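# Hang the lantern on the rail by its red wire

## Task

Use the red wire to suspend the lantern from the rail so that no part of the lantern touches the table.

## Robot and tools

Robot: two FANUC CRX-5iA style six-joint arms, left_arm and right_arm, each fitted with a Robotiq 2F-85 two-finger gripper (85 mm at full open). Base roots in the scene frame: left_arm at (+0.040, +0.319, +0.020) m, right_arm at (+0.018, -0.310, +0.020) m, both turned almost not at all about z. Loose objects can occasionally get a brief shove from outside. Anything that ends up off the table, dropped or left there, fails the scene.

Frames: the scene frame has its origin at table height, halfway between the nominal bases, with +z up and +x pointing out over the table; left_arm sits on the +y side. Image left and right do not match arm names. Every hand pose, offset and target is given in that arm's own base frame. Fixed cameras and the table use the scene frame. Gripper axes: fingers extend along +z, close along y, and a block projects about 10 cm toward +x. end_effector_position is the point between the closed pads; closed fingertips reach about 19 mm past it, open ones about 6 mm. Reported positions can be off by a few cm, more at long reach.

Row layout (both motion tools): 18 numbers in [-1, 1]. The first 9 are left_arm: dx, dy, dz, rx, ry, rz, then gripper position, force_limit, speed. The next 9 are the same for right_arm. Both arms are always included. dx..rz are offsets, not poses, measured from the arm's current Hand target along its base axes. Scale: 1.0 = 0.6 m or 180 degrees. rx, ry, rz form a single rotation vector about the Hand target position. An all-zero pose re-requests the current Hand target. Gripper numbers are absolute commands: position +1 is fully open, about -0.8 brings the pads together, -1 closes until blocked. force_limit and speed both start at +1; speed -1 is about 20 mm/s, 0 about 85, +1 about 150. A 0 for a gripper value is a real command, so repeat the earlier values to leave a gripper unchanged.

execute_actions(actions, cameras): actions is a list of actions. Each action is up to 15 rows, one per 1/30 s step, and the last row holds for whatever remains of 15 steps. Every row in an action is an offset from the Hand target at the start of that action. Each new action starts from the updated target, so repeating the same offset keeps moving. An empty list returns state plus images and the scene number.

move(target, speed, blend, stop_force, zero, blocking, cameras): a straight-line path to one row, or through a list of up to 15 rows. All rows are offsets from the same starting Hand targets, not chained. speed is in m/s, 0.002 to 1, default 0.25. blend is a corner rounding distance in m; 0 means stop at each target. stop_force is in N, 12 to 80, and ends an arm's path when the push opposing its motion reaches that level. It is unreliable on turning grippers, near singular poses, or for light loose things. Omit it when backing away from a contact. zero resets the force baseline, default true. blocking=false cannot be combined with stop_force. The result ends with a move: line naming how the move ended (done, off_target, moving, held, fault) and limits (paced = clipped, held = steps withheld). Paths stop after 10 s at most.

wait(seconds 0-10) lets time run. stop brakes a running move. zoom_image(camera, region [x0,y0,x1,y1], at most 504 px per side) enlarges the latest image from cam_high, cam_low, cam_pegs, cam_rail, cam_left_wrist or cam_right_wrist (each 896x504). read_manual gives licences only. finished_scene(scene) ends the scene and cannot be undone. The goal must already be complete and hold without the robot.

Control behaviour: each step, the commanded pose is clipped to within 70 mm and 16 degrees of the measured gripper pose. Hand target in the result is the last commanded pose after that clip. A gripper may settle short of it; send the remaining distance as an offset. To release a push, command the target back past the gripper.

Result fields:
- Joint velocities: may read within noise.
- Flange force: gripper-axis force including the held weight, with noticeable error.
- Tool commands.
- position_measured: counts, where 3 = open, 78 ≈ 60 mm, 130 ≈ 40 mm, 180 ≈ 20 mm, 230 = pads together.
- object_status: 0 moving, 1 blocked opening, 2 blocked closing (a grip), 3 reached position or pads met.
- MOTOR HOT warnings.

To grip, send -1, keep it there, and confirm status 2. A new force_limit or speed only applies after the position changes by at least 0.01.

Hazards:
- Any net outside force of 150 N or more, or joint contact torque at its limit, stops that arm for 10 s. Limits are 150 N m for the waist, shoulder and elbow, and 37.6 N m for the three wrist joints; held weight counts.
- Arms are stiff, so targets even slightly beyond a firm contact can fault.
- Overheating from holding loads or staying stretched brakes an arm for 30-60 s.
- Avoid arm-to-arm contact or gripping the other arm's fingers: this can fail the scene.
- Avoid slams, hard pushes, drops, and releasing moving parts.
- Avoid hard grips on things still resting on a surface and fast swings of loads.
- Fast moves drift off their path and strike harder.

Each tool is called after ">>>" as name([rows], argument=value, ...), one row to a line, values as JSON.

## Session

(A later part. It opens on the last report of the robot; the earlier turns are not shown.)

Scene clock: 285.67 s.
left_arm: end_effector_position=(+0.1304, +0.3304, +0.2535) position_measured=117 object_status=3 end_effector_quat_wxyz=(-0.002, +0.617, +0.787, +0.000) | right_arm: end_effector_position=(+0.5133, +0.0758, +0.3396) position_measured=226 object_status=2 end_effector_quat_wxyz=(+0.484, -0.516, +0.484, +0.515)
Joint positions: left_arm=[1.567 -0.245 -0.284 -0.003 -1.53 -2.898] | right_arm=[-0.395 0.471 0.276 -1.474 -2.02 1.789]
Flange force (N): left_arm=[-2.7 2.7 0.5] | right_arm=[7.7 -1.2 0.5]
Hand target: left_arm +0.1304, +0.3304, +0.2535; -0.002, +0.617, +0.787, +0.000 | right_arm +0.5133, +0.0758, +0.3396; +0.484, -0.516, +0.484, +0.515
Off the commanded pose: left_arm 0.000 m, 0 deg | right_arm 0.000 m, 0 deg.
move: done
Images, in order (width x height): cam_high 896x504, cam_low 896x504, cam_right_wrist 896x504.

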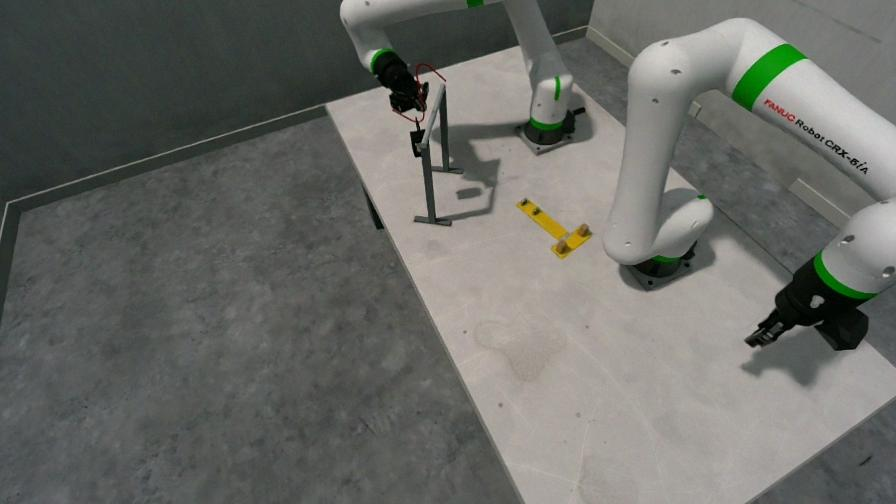

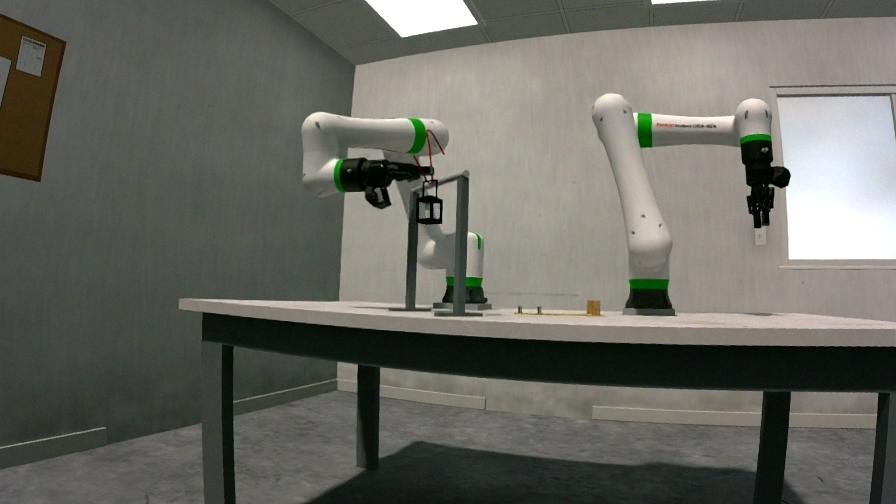

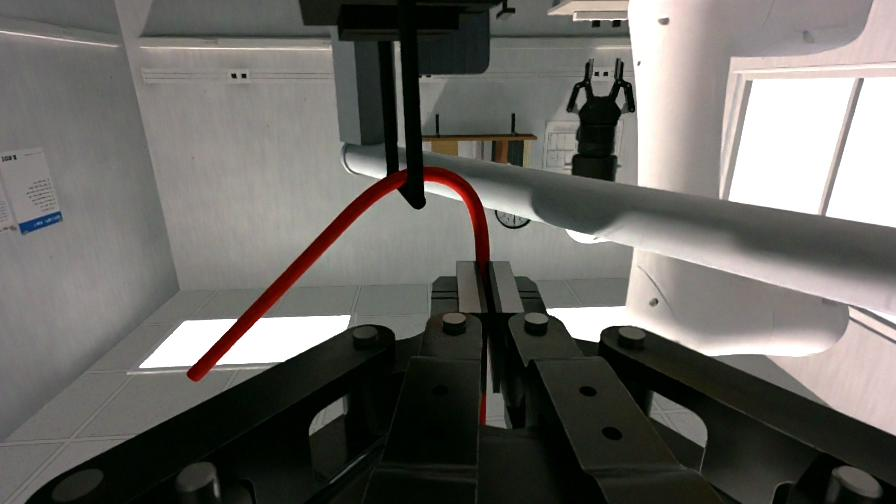

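>>> move([
  [0,0,0,0,0,0,0.1,0.5,-1,-0.0054,0.004,0,0,0,0,-1,0.6,-1],
  [0,0,0,0,0,0,0.1,0.5,-1,-0.0054,0.004,-0.15,0,0,0,-1,0.6,-1],
], speed=0.06, blend=0.002, cameras=["cam_high","cam_low","cam_rail","cam_right_wrist"])

>>> zoom_image(camera="cam_high", region=[350, 30, 490, 170])

>>> zoom_image(camera="cam_low", region=[340, 90, 500, 230])

Scene clock: 290.33 s.
left_arm: end_effector_position=(+0.1304, +0.3304, +0.2535) position_measured=117 object_status=3 end_effector_quat_wxyz=(-0.002, +0.617, +0.787, +0.000) | right_arm: end_effector_position=(+0.5101, +0.0782, +0.2495) position_measured=226 object_status=2 end_effector_quat_wxyz=(+0.484, -0.516, +0.484, +0.515)
Joint positions: left_arm=[1.567 -0.245 -0.284 -0.003 -1.53 -2.898] | right_arm=[-0.377 0.584 0.206 -1.399 -1.978 1.984]
Flange force (N): left_arm=[-2.9 2.4 0.8] | right_arm=[8.7 -1.2 0.4]
Hand target: left_arm +0.1304, +0.3304, +0.2535; -0.002, +0.617, +0.787, +0.000 | right_arm +0.5101, +0.0782, +0.2496; +0.484, -0.516, +0.484, +0.515
Off the commanded pose: left_arm 0.000 m, 0 deg | right_arm 0.000 m, 0 deg.
move: done
Images, in order (width x height): cam_high 896x504, cam_low 896x504, cam_rail 896x504, cam_right_wrist 896x504.

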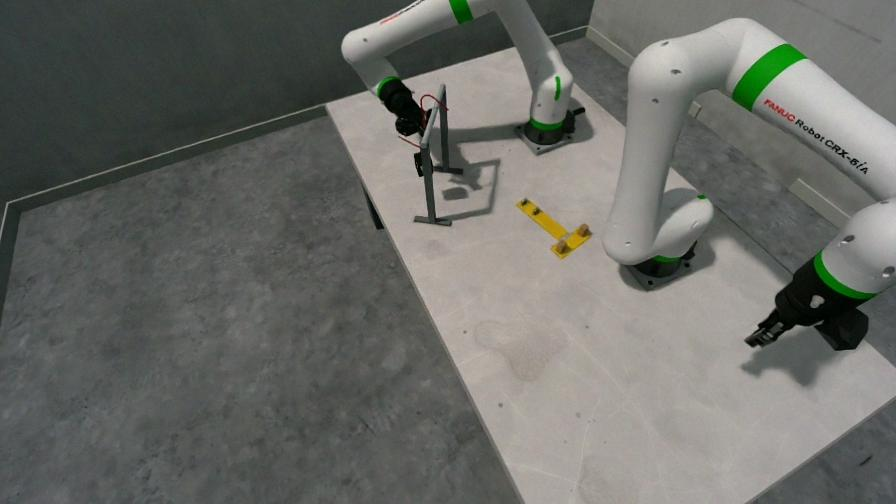

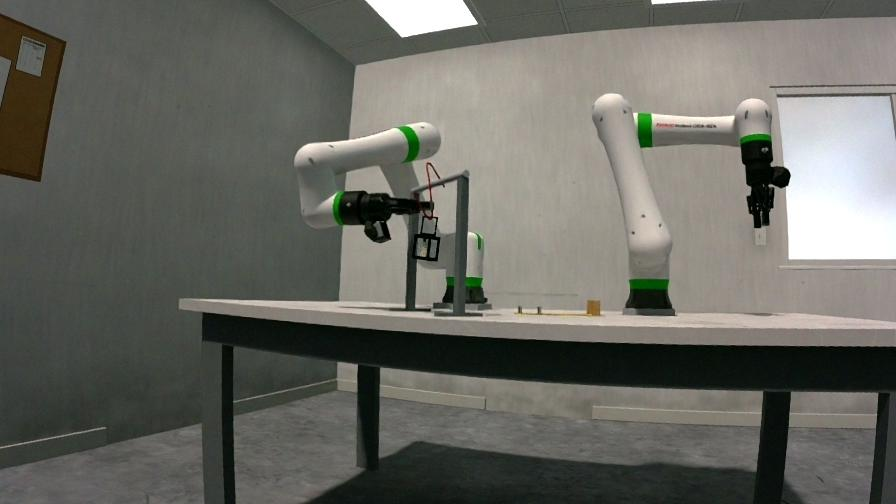

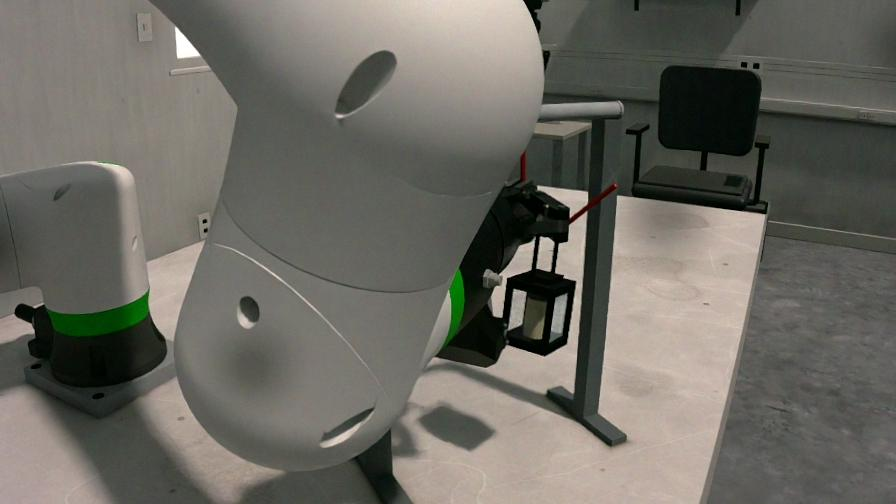

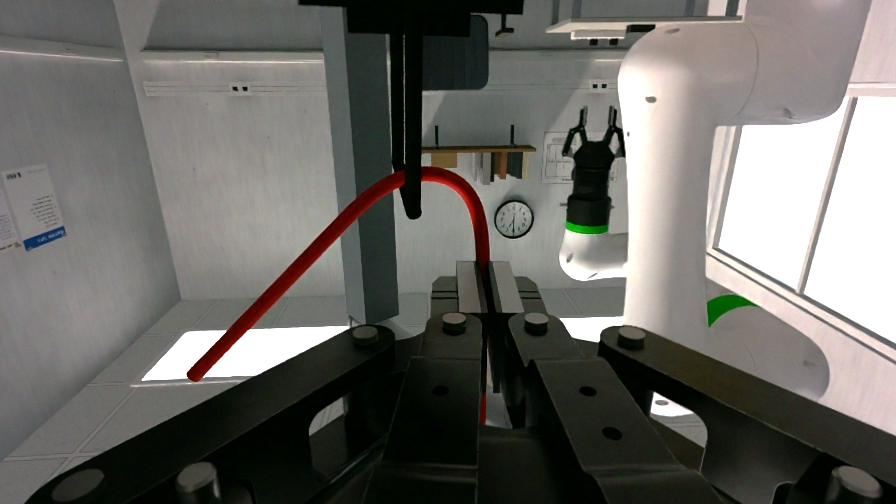

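Scaled by 3.600.

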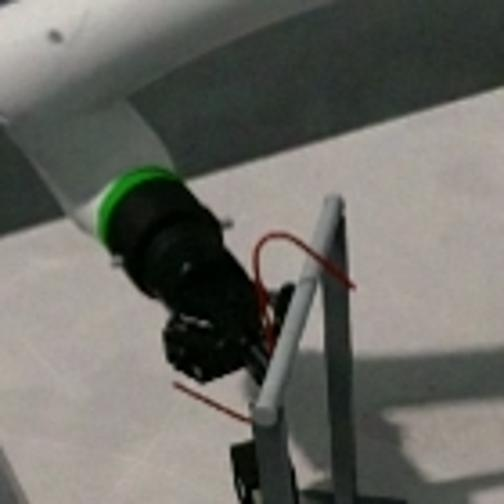

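Scaled by 3.150.

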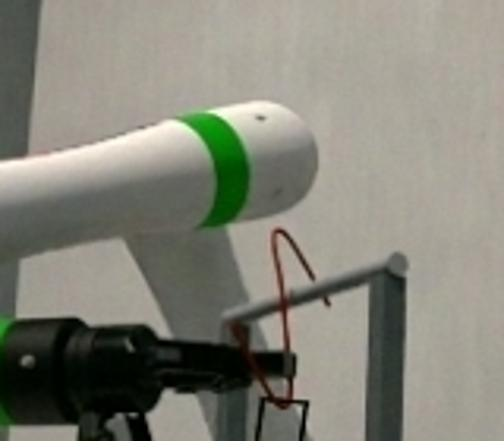

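>>> move([
  [0,0,0,0,0,0,0.1,0.5,-1,-0.0107,0.0079,0,0,0,0,-1,0.6,-1],
  [0,0,0,0,0,0,0.1,0.5,-1,-0.0107,0.0079,-0.03,0,0,0,-1,0.6,-1],
], speed=0.05, blend=0.002)

>>> move(target=[0,0,0,0,0,0,0.1,0.5,-1,0,0,-0.06,0,0,0,-1,0.6,-1], speed=0.015, stop_force=12, cameras=["cam_high","cam_low","cam_rail"])

>>> zoom_image(camera="cam_high", region=[350, 50, 490, 190])

>>> zoom_image(camera="cam_low", region=[370, 130, 490, 230])

Scene clock: 294.03 s.
left_arm: end_effector_position=(+0.1304, +0.3304, +0.2535) position_measured=117 object_status=3 end_effector_quat_wxyz=(-0.002, +0.617, +0.787, +0.000) | right_arm: end_effector_position=(+0.5036, +0.0829, +0.2316) position_measured=226 object_status=2 end_effector_quat_wxyz=(+0.484, -0.516, +0.484, +0.515)
Joint positions: left_arm=[1.567 -0.245 -0.284 -0.003 -1.53 -2.898] | right_arm=[-0.37 0.597 0.176 -1.383 -1.963 2.029]
Flange force (N): left_arm=[-2.5 2.7 0.5] | right_arm=[8.6 -0.7 0.3]
Hand target: left_arm +0.1304, +0.3304, +0.2535; -0.002, +0.617, +0.787, +0.000 | right_arm +0.5037, +0.0829, +0.2316; +0.484, -0.516, +0.484, +0.515
Off the commanded pose: left_arm 0.000 m, 0 deg | right_arm 0.000 m, 0 deg.
move: done

Scene clock: 296.63 s.
left_arm: end_effector_position=(+0.1304, +0.3304, +0.2535) position_measured=117 object_status=3 end_effector_quat_wxyz=(-0.002, +0.617, +0.787, +0.000) | right_arm: end_effector_position=(+0.5036, +0.0829, +0.2015) position_measured=226 object_status=2 end_effector_quat_wxyz=(+0.484, -0.516, +0.484, +0.515)
Joint positions: left_arm=[1.567 -0.245 -0.284 -0.003 -1.53 -2.898] | right_arm=[-0.365 0.647 0.169 -1.363 -1.948 2.088]
Flange force (N): left_arm=[-2.7 2.8 0.8] | right_arm=[-1.5 2.9 0.4]
Hand target: left_arm +0.1304, +0.3304, +0.2535; -0.002, +0.617, +0.787, +0.000 | right_arm +0.5037, +0.0829, +0.2016; +0.484, -0.516, +0.484, +0.515 (not the last commanded pose)
Off the commanded pose: left_arm 0.000 m, 0 deg | right_arm 0.006 m, 0 deg.
move: contact (right_arm)
Images, in order (width x height): cam_high 896x504, cam_low 896x504, cam_rail 896x504.

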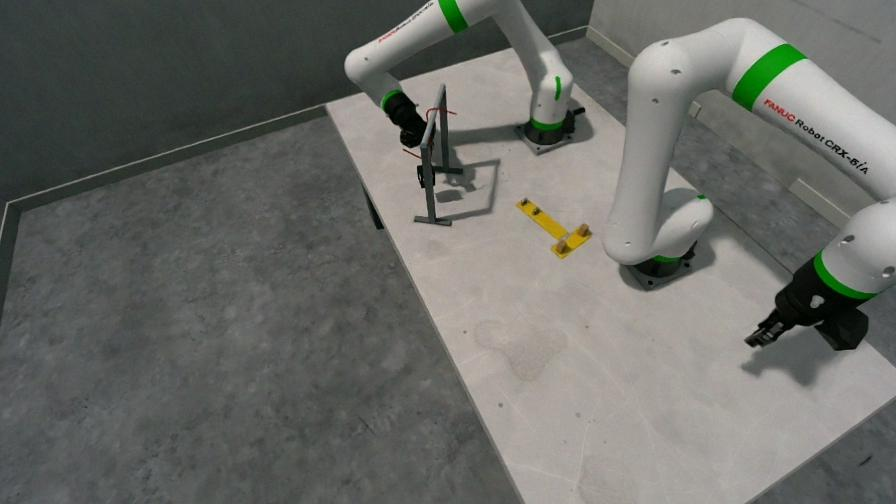

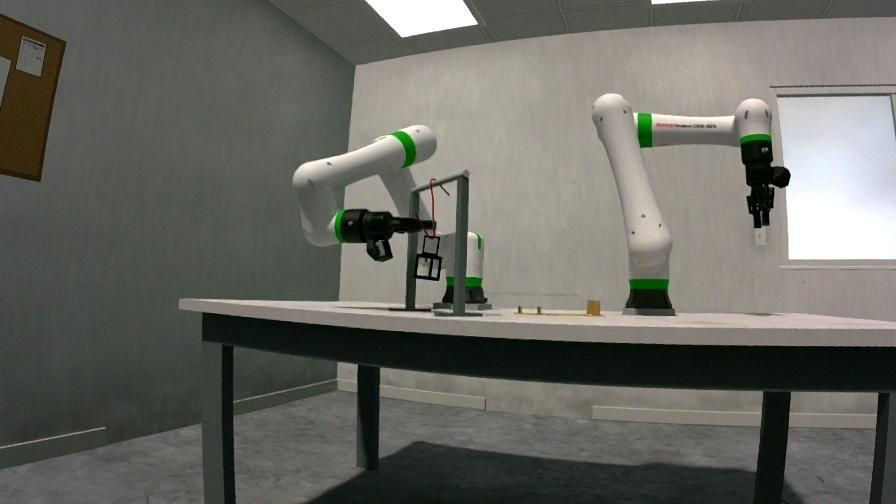

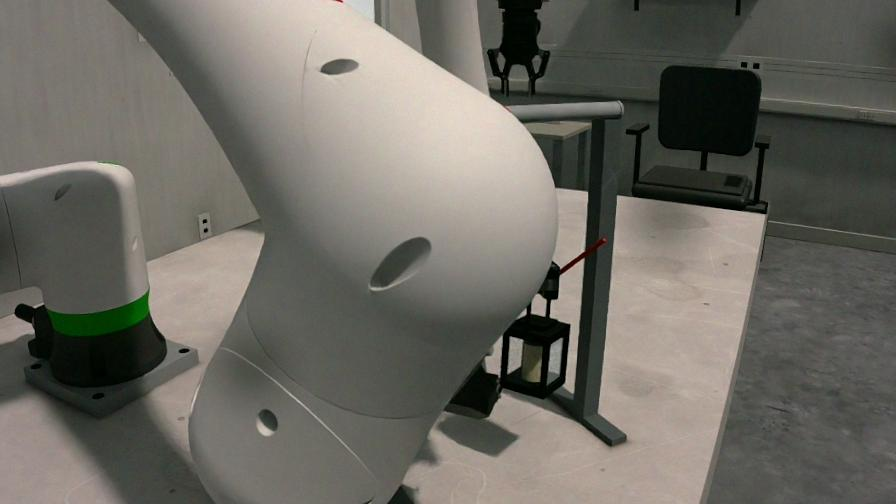

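Scaled by 3.600.

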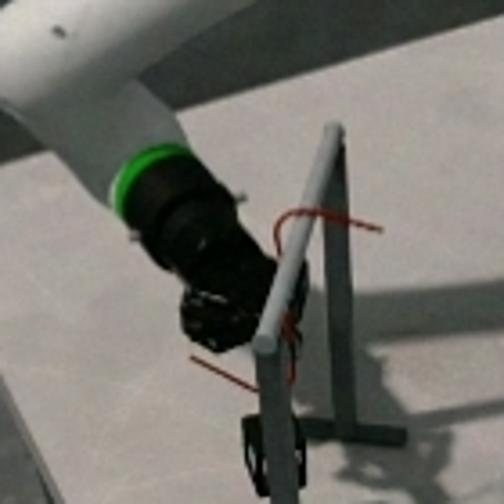

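Scaled by 4.200.

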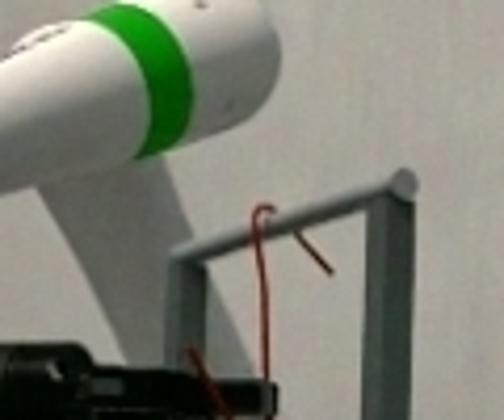

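>>> move(target=[0,0,0,0,0,0,0.1,0.5,-1,0,0,0.0025,0,0,0,-1,0.6,-1], speed=0.02)

>>> move(target=[0,0,0,0,0,0,0.1,0.5,-1,0,0,0,0,0,0,-0.6,0.2,-1])

>>> move(target=[0,0,0,0,0,0,0.1,0.5,-1,0,0,0,0,0,0,-0.2,0.2,-1], cameras=["cam_high","cam_low","cam_right_wrist"])

>>> zoom_image(camera="cam_low", region=[370, 130, 490, 290])

Scene clock: 298.70 s.
left_arm: end_effector_position=(+0.1304, +0.3304, +0.2535) position_measured=117 object_status=3 end_effector_quat_wxyz=(-0.002, +0.617, +0.787, +0.000) | right_arm: end_effector_position=(+0.5037, +0.0829, +0.2031) position_measured=226 object_status=2 end_effector_quat_wxyz=(+0.484, -0.516, +0.484, +0.515)
Joint positions: left_arm=[1.567 -0.245 -0.284 -0.003 -1.53 -2.898] | right_arm=[-0.366 0.644 0.17 -1.364 -1.949 2.085]
Flange force (N): left_arm=[-2.5 2.8 0.8] | right_arm=[4.7 1.6 1.0]
Hand target: left_arm +0.1304, +0.3304, +0.2535; -0.002, +0.617, +0.787, +0.000 | right_arm +0.5037, +0.0829, +0.2031; +0.484, -0.516, +0.484, +0.515
Off the commanded pose: left_arm 0.000 m, 0 deg | right_arm 0.000 m, 0 deg.
move: done

Scene clock: 299.40 s.
left_arm: end_effector_position=(+0.1304, +0.3304, +0.2535) position_measured=117 object_status=3 end_effector_quat_wxyz=(-0.002, +0.617, +0.787, +0.000) | right_arm: end_effector_position=(+0.5037, +0.0829, +0.2031) position_measured=205 object_status=0 end_effector_quat_wxyz=(+0.484, -0.516, +0.484, +0.515)
Joint positions: left_arm=[1.567 -0.245 -0.284 -0.003 -1.53 -2.898] | right_arm=[-0.366 0.644 0.17 -1.364 -1.949 2.085]
Flange force (N): left_arm=[-2.6 2.6 0.7] | right_arm=[6.5 0.3 0.5]
Hand target: left_arm +0.1304, +0.3304, +0.2535; -0.002, +0.617, +0.787, +0.000 | right_arm +0.5037, +0.0829, +0.2031; +0.484, -0.516, +0.484, +0.515
Off the commanded pose: left_arm 0.000 m, 0 deg | right_arm 0.000 m, 0 deg.
move: done

Scene clock: 300.63 s.
left_arm: end_effector_position=(+0.1304, +0.3304, +0.2535) position_measured=117 object_status=3 end_effector_quat_wxyz=(-0.002, +0.617, +0.787, +0.000) | right_arm: end_effector_position=(+0.5037, +0.0829, +0.2031) position_measured=154 object_status=0 end_effector_quat_wxyz=(+0.484, -0.516, +0.484, +0.515)
Joint positions: left_arm=[1.567 -0.245 -0.284 -0.003 -1.53 -2.898] | right_arm=[-0.366 0.644 0.17 -1.364 -1.949 2.085]
Flange force (N): left_arm=[-2.7 2.5 0.7] | right_arm=[6.4 -0.8 0.7]
Hand target: left_arm +0.1304, +0.3304, +0.2535; -0.002, +0.617, +0.787, +0.000 | right_arm +0.5037, +0.0829, +0.2031; +0.484, -0.516, +0.484, +0.515
Off the commanded pose: left_arm 0.000 m, 0 deg | right_arm 0.000 m, 0 deg.
move: done
Images, in order (width x height): cam_high 896x504, cam_low 896x504, cam_right_wrist 896x504.

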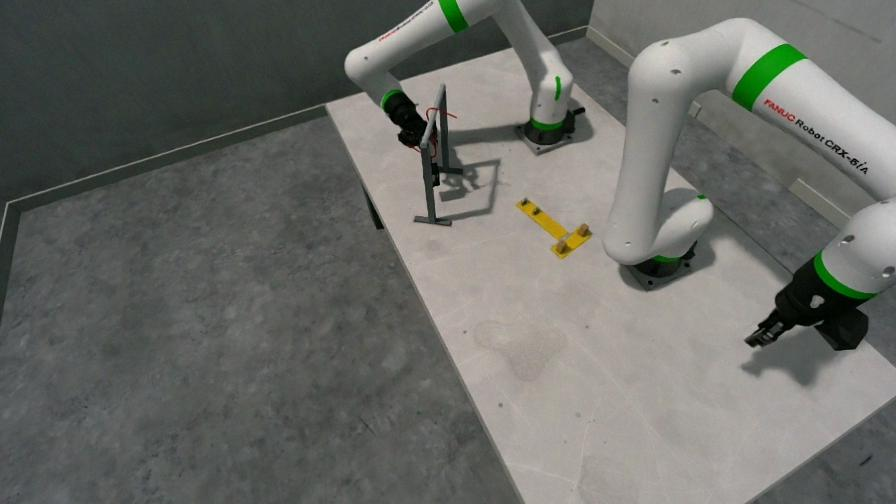

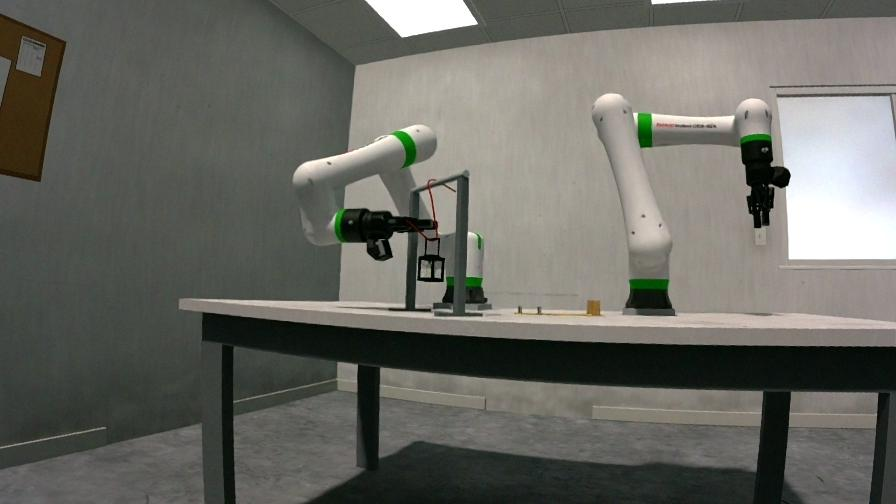

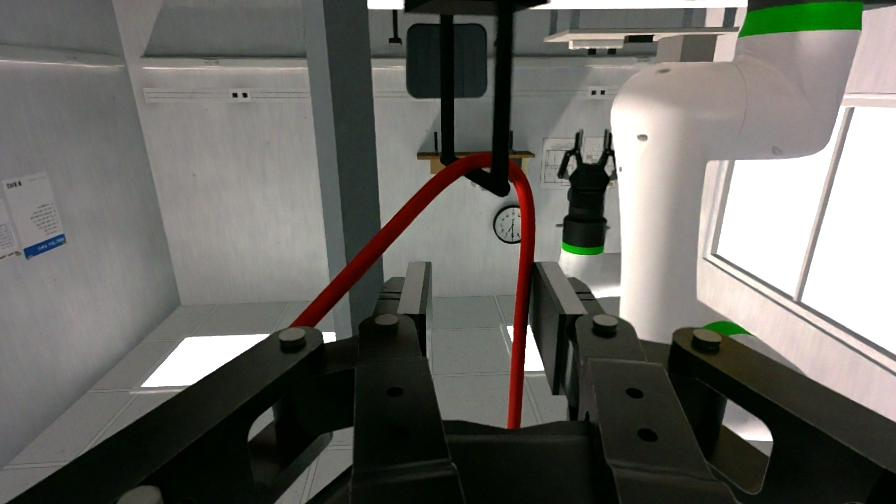

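Scaled by 3.150.

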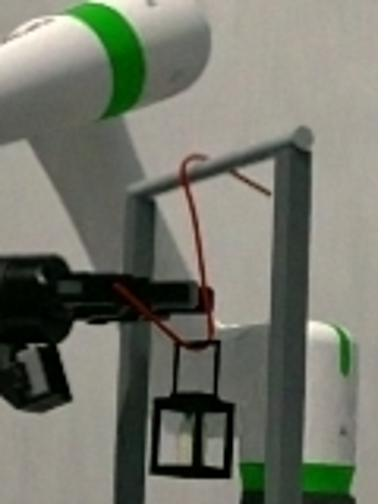

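>>> move(target=[0,0,0,0,0,0,0.1,0.5,-1,0,0,0,0,0,0,0.1,0.2,-1])

>>> wait(seconds=1.5, cameras=["cam_high","cam_low","cam_right_wrist"])

>>> zoom_image(camera="cam_low", region=[370, 130, 490, 290])

Scene clock: 302.43 s.
left_arm: end_effector_position=(+0.1304, +0.3304, +0.2535) position_measured=117 object_status=3 end_effector_quat_wxyz=(-0.002, +0.617, +0.787, +0.000) | right_arm: end_effector_position=(+0.5037, +0.0829, +0.2031) position_measured=117 object_status=0 end_effector_quat_wxyz=(+0.484, -0.516, +0.484, +0.515)
Joint positions: left_arm=[1.567 -0.245 -0.284 -0.003 -1.53 -2.898] | right_arm=[-0.366 0.644 0.17 -1.364 -1.949 2.085]
Flange force (N): left_arm=[-2.3 2.8 0.6] | right_arm=[6.3 -0.8 0.5]
Hand target: left_arm +0.1304, +0.3304, +0.2535; -0.002, +0.617, +0.787, +0.000 | right_arm +0.5037, +0.0829, +0.2031; +0.484, -0.516, +0.484, +0.515
Off the commanded pose: left_arm 0.000 m, 0 deg | right_arm 0.000 m, 0 deg.
move: done

Scene clock: 303.93 s.
left_arm: end_effector_position=(+0.1304, +0.3304, +0.2535) position_measured=117 object_status=3 end_effector_quat_wxyz=(-0.002, +0.617, +0.787, +0.000) | right_arm: end_effector_position=(+0.5037, +0.0829, +0.2031) position_measured=117 object_status=3 end_effector_quat_wxyz=(+0.484, -0.516, +0.484, +0.515)
Joint positions: left_arm=[1.567 -0.245 -0.284 -0.003 -1.53 -2.898] | right_arm=[-0.366 0.644 0.17 -1.364 -1.949 2.085]
Flange force (N): left_arm=[-2.4 2.9 0.7] | right_arm=[5.9 -0.8 0.2]
Hand target: left_arm +0.1304, +0.3304, +0.2535; -0.002, +0.617, +0.787, +0.000 | right_arm +0.5037, +0.0829, +0.2031; +0.484, -0.516, +0.484, +0.515
Tool commands: left_gripper/position=+0.1 left_gripper/force_limit=+0.5 left_gripper/speed=-1.0 right_gripper/position=+0.1 right_gripper/force_limit=+0.2 right_gripper/speed=-1.0
Off the commanded pose: left_arm 0.000 m, 0 deg | right_arm 0.000 m, 0 deg.
wait: 1.50 s; at rest by 0.17 s
Images, in order (width x height): cam_high 896x504, cam_low 896x504, cam_right_wrist 896x504.

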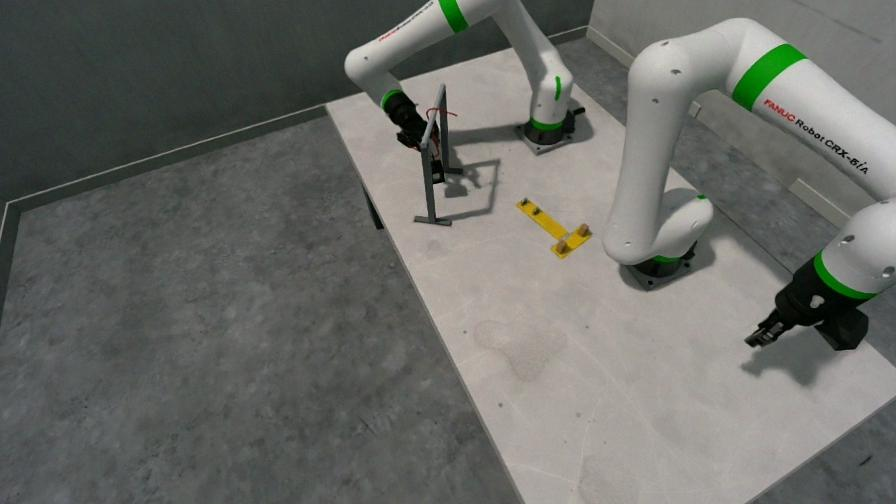

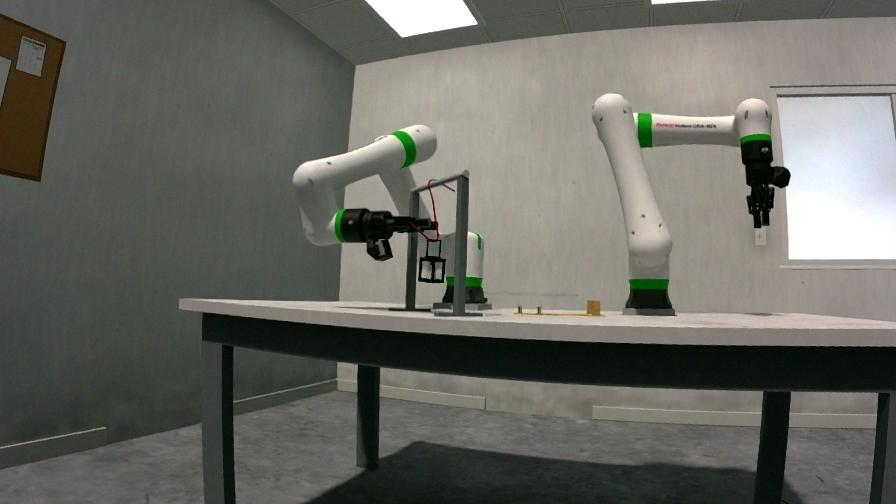

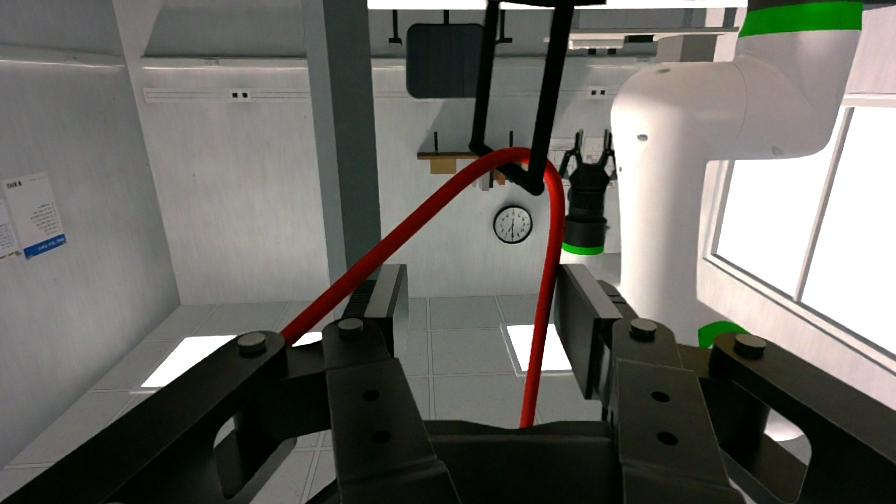

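Scaled by 3.150.

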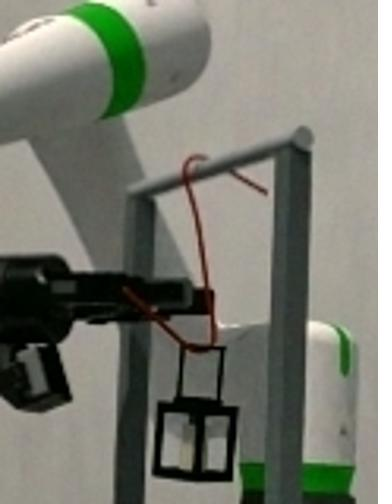

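>>> move(target=[0,0,0,0,0,0,0.1,0.5,-1,-0.025,-0.0016,0,0,0,0,0.1,0.2,-1], speed=0.03)

>>> wait(seconds=1, cameras=["cam_low","cam_right_wrist"])

Scene clock: 305.73 s.
left_arm: end_effector_position=(+0.1304, +0.3304, +0.2535) position_measured=117 object_status=3 end_effector_quat_wxyz=(-0.002, +0.617, +0.787, +0.000) | right_arm: end_effector_position=(+0.4888, +0.0819, +0.2030) position_measured=117 object_status=3 end_effector_quat_wxyz=(+0.484, -0.516, +0.484, +0.515)
Joint positions: left_arm=[1.567 -0.245 -0.284 -0.003 -1.53 -2.898] | right_arm=[-0.374 0.621 0.128 -1.353 -1.952 2.106]
Flange force (N): left_arm=[-2.3 3.3 0.4] | right_arm=[7.6 -52.2 -16.1]
Hand target: left_arm +0.1304, +0.3304, +0.2535; -0.002, +0.617, +0.787, +0.000 | right_arm +0.4887, +0.0820, +0.2031; +0.484, -0.516, +0.484, +0.515
Off the commanded pose: left_arm 0.000 m, 0 deg | right_arm 0.000 m, 0 deg.
move: done

Scene clock: 306.73 s.
left_arm: end_effector_position=(+0.1304, +0.3304, +0.2535) position_measured=117 object_status=3 end_effector_quat_wxyz=(-0.002, +0.617, +0.787, +0.000) | right_arm: end_effector_position=(+0.4887, +0.0820, +0.2031) position_measured=117 object_status=3 end_effector_quat_wxyz=(+0.484, -0.516, +0.484, +0.515)
Joint positions: left_arm=[1.567 -0.245 -0.284 -0.003 -1.53 -2.898] | right_arm=[-0.374 0.621 0.128 -1.353 -1.953 2.106]
Flange force (N): left_arm=[-2.9 2.7 0.7] | right_arm=[8.6 -62.4 -16.8]
Hand target: left_arm +0.1304, +0.3304, +0.2535; -0.002, +0.617, +0.787, +0.000 | right_arm +0.4887, +0.0820, +0.2031; +0.484, -0.516, +0.484, +0.515
Tool commands: left_gripper/position=+0.1 left_gripper/force_limit=+0.5 left_gripper/speed=-1.0 right_gripper/position=+0.1 right_gripper/force_limit=+0.2 right_gripper/speed=-1.0
Off the commanded pose: left_arm 0.000 m, 0 deg | right_arm 0.000 m, 0 deg.
wait: 1.00 s; at rest by 0.17 s
Images, in order (width x height): cam_low 896x504, cam_right_wrist 896x504.

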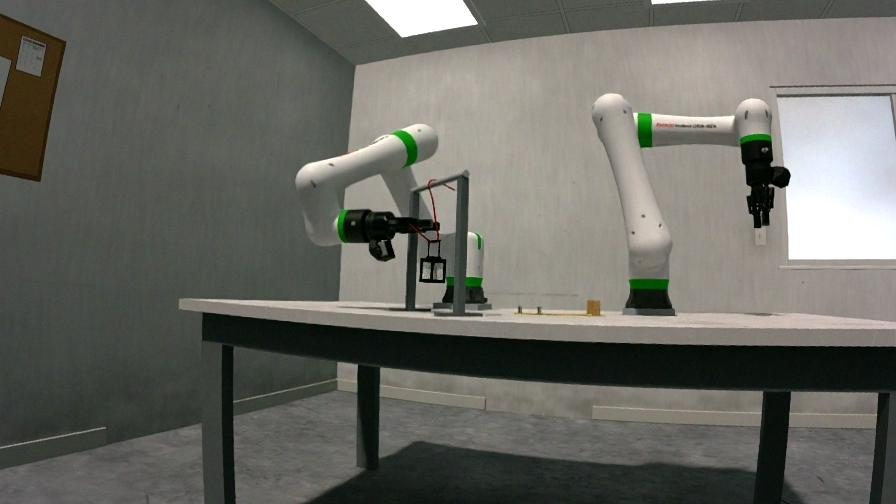

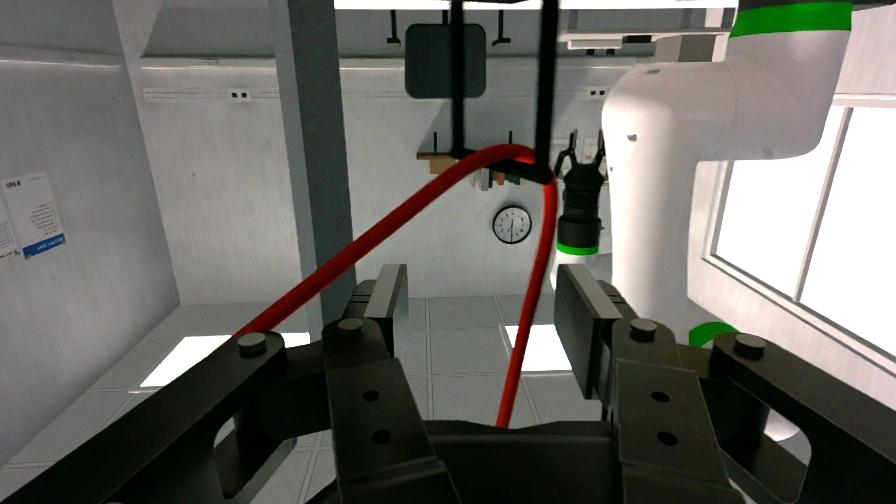

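>>> move(target=[0,0,0,0,0,0,0.1,0.5,-1,0.02,0.0013,0,0,0,0,0.1,0.2,-1], speed=0.04)

>>> wait(seconds=0.5, cameras=["cam_low","cam_right_wrist","cam_high"])

>>> zoom_image(camera="cam_high", region=[350, 50, 490, 190])

>>> zoom_image(camera="cam_low", region=[320, 150, 480, 290])

Scene clock: 308.30 s.
left_arm: end_effector_position=(+0.1304, +0.3304, +0.2535) position_measured=117 object_status=3 end_effector_quat_wxyz=(-0.002, +0.617, +0.787, +0.000) | right_arm: end_effector_position=(+0.5007, +0.0827, +0.2031) position_measured=117 object_status=3 end_effector_quat_wxyz=(+0.484, -0.516, +0.484, +0.515)
Joint positions: left_arm=[1.567 -0.245 -0.284 -0.003 -1.53 -2.898] | right_arm=[-0.367 0.639 0.161 -1.362 -1.95 2.089]
Flange force (N): left_arm=[-2.4 2.7 0.6] | right_arm=[5.9 0.1 0.7]
Hand target: left_arm +0.1304, +0.3304, +0.2535; -0.002, +0.617, +0.787, +0.000 | right_arm +0.5007, +0.0827, +0.2031; +0.484, -0.516, +0.484, +0.515
Off the commanded pose: left_arm 0.000 m, 0 deg | right_arm 0.000 m, 0 deg.
move: done

Scene clock: 308.80 s.
left_arm: end_effector_position=(+0.1304, +0.3304, +0.2535) position_measured=117 object_status=3 end_effector_quat_wxyz=(-0.002, +0.617, +0.787, +0.000) | right_arm: end_effector_position=(+0.5007, +0.0828, +0.2031) position_measured=117 object_status=3 end_effector_quat_wxyz=(+0.484, -0.516, +0.484, +0.515)
Joint positions: left_arm=[1.567 -0.245 -0.284 -0.003 -1.53 -2.898] | right_arm=[-0.367 0.639 0.161 -1.362 -1.95 2.089]
Flange force (N): left_arm=[-2.3 2.9 0.7] | right_arm=[6.2 -0.9 0.2]
Hand target: left_arm +0.1304, +0.3304, +0.2535; -0.002, +0.617, +0.787, +0.000 | right_arm +0.5007, +0.0827, +0.2031; +0.484, -0.516, +0.484, +0.515
Tool commands: left_gripper/position=+0.1 left_gripper/force_limit=+0.5 left_gripper/speed=-1.0 right_gripper/position=+0.1 right_gripper/force_limit=+0.2 right_gripper/speed=-1.0
Off the commanded pose: left_arm 0.000 m, 0 deg | right_arm 0.000 m, 0 deg.
wait: 0.50 s; at rest by 0.17 s
Images, in order (width x height): cam_high 896x504, cam_low 896x504, cam_right_wrist 896x504.

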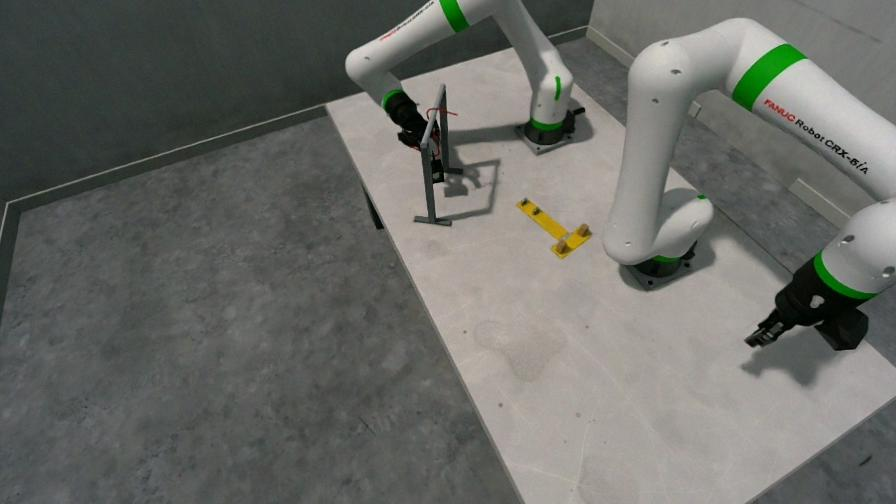

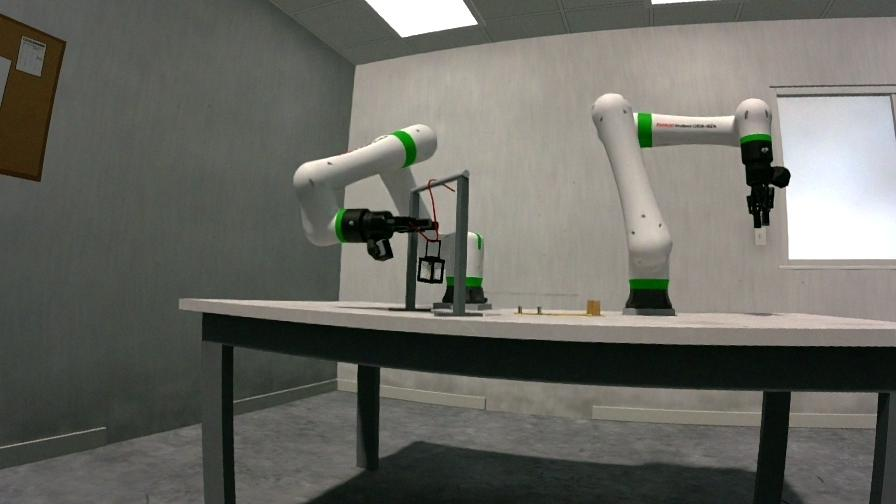

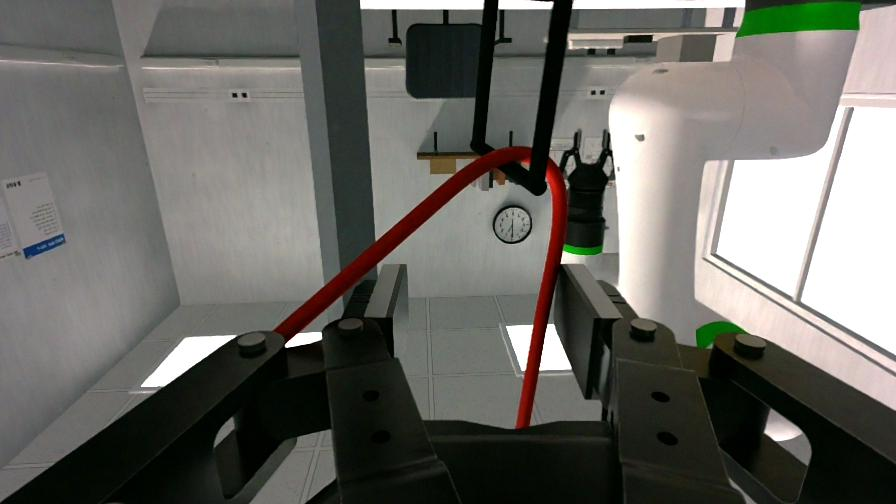

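Scaled by 3.600.

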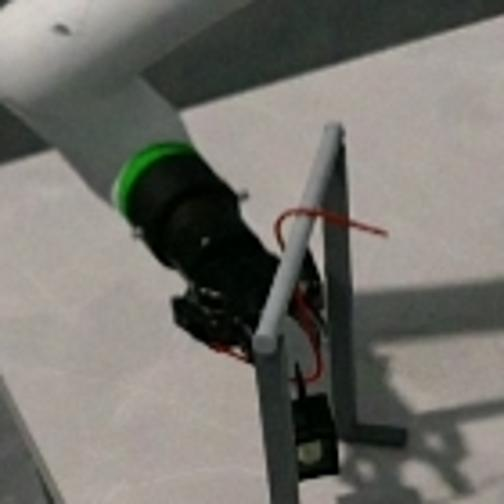

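Scaled by 3.150.

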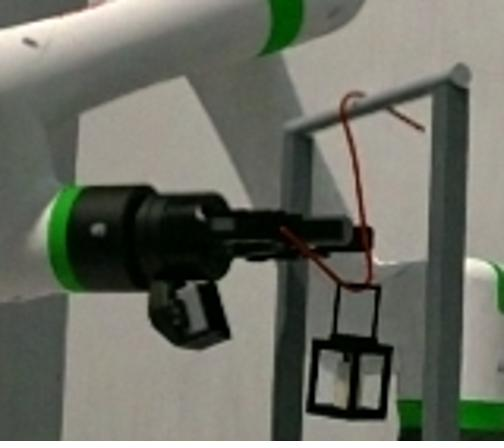

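>>> move(target=[0,0,0,0,0,0,0.1,0.5,-1,0.015,-0.042,0,0,0,0,0.1,0.2,-1], speed=0.03, cameras=["cam_low","cam_right_wrist","cam_high"])

>>> zoom_image(camera="cam_low", region=[320, 150, 480, 290])

Scene clock: 312.30 s.
left_arm: end_effector_position=(+0.1304, +0.3304, +0.2535) position_measured=117 object_status=3 end_effector_quat_wxyz=(-0.002, +0.617, +0.787, +0.000) | right_arm: end_effector_position=(+0.5097, +0.0575, +0.2031) position_measured=117 object_status=3 end_effector_quat_wxyz=(+0.484, -0.516, +0.484, +0.515)
Joint positions: left_arm=[1.567 -0.245 -0.284 -0.003 -1.53 -2.898] | right_arm=[-0.4 0.673 0.22 -1.355 -1.984 2.069]
Flange force (N): left_arm=[-2.6 2.5 0.7] | right_arm=[6.1 -1.2 0.4]
Hand target: left_arm +0.1304, +0.3304, +0.2535; -0.002, +0.617, +0.787, +0.000 | right_arm +0.5097, +0.0575, +0.2031; +0.484, -0.516, +0.484, +0.515
Off the commanded pose: left_arm 0.000 m, 0 deg | right_arm 0.000 m, 0 deg.
move: done
Images, in order (width x height): cam_high 896x504, cam_low 896x504, cam_right_wrist 896x504.

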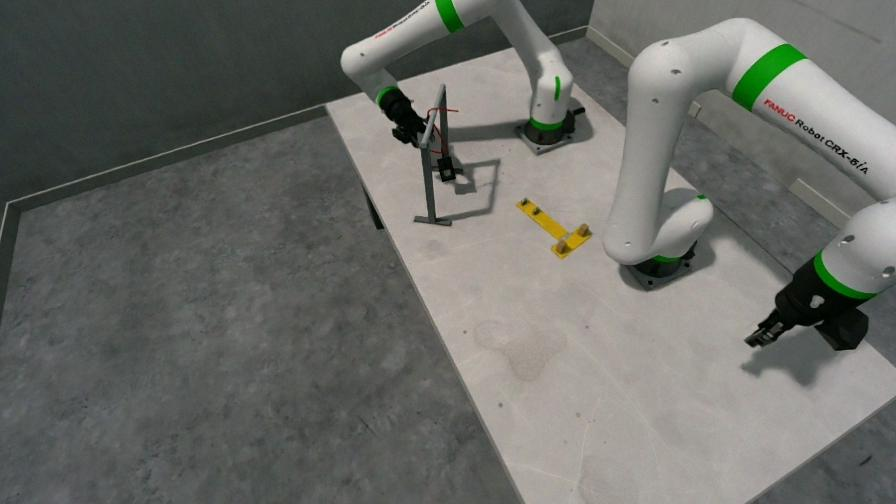

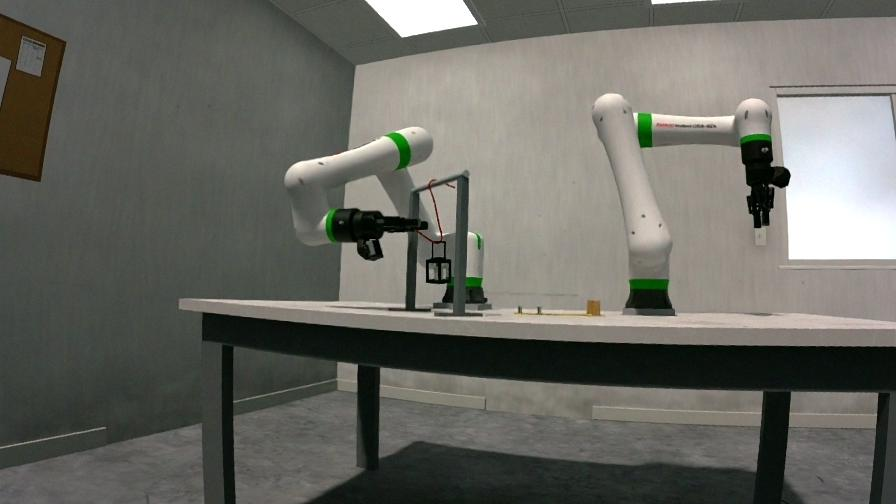

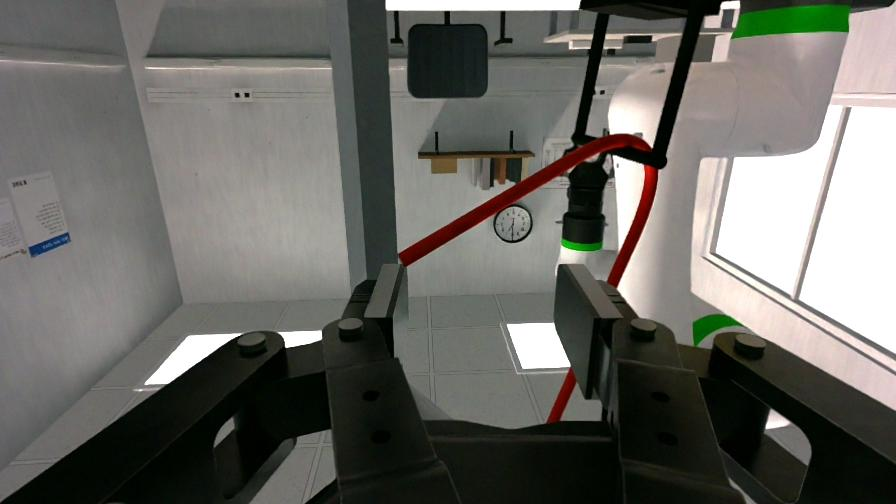

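Scaled by 3.150.

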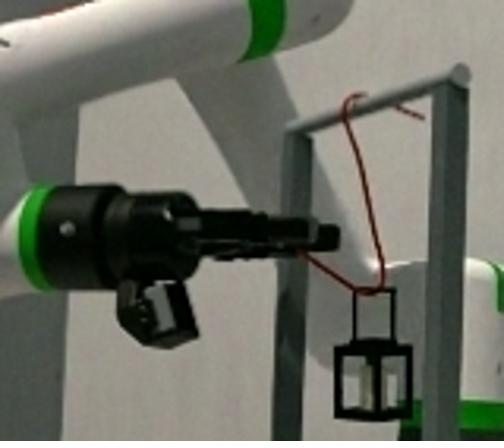

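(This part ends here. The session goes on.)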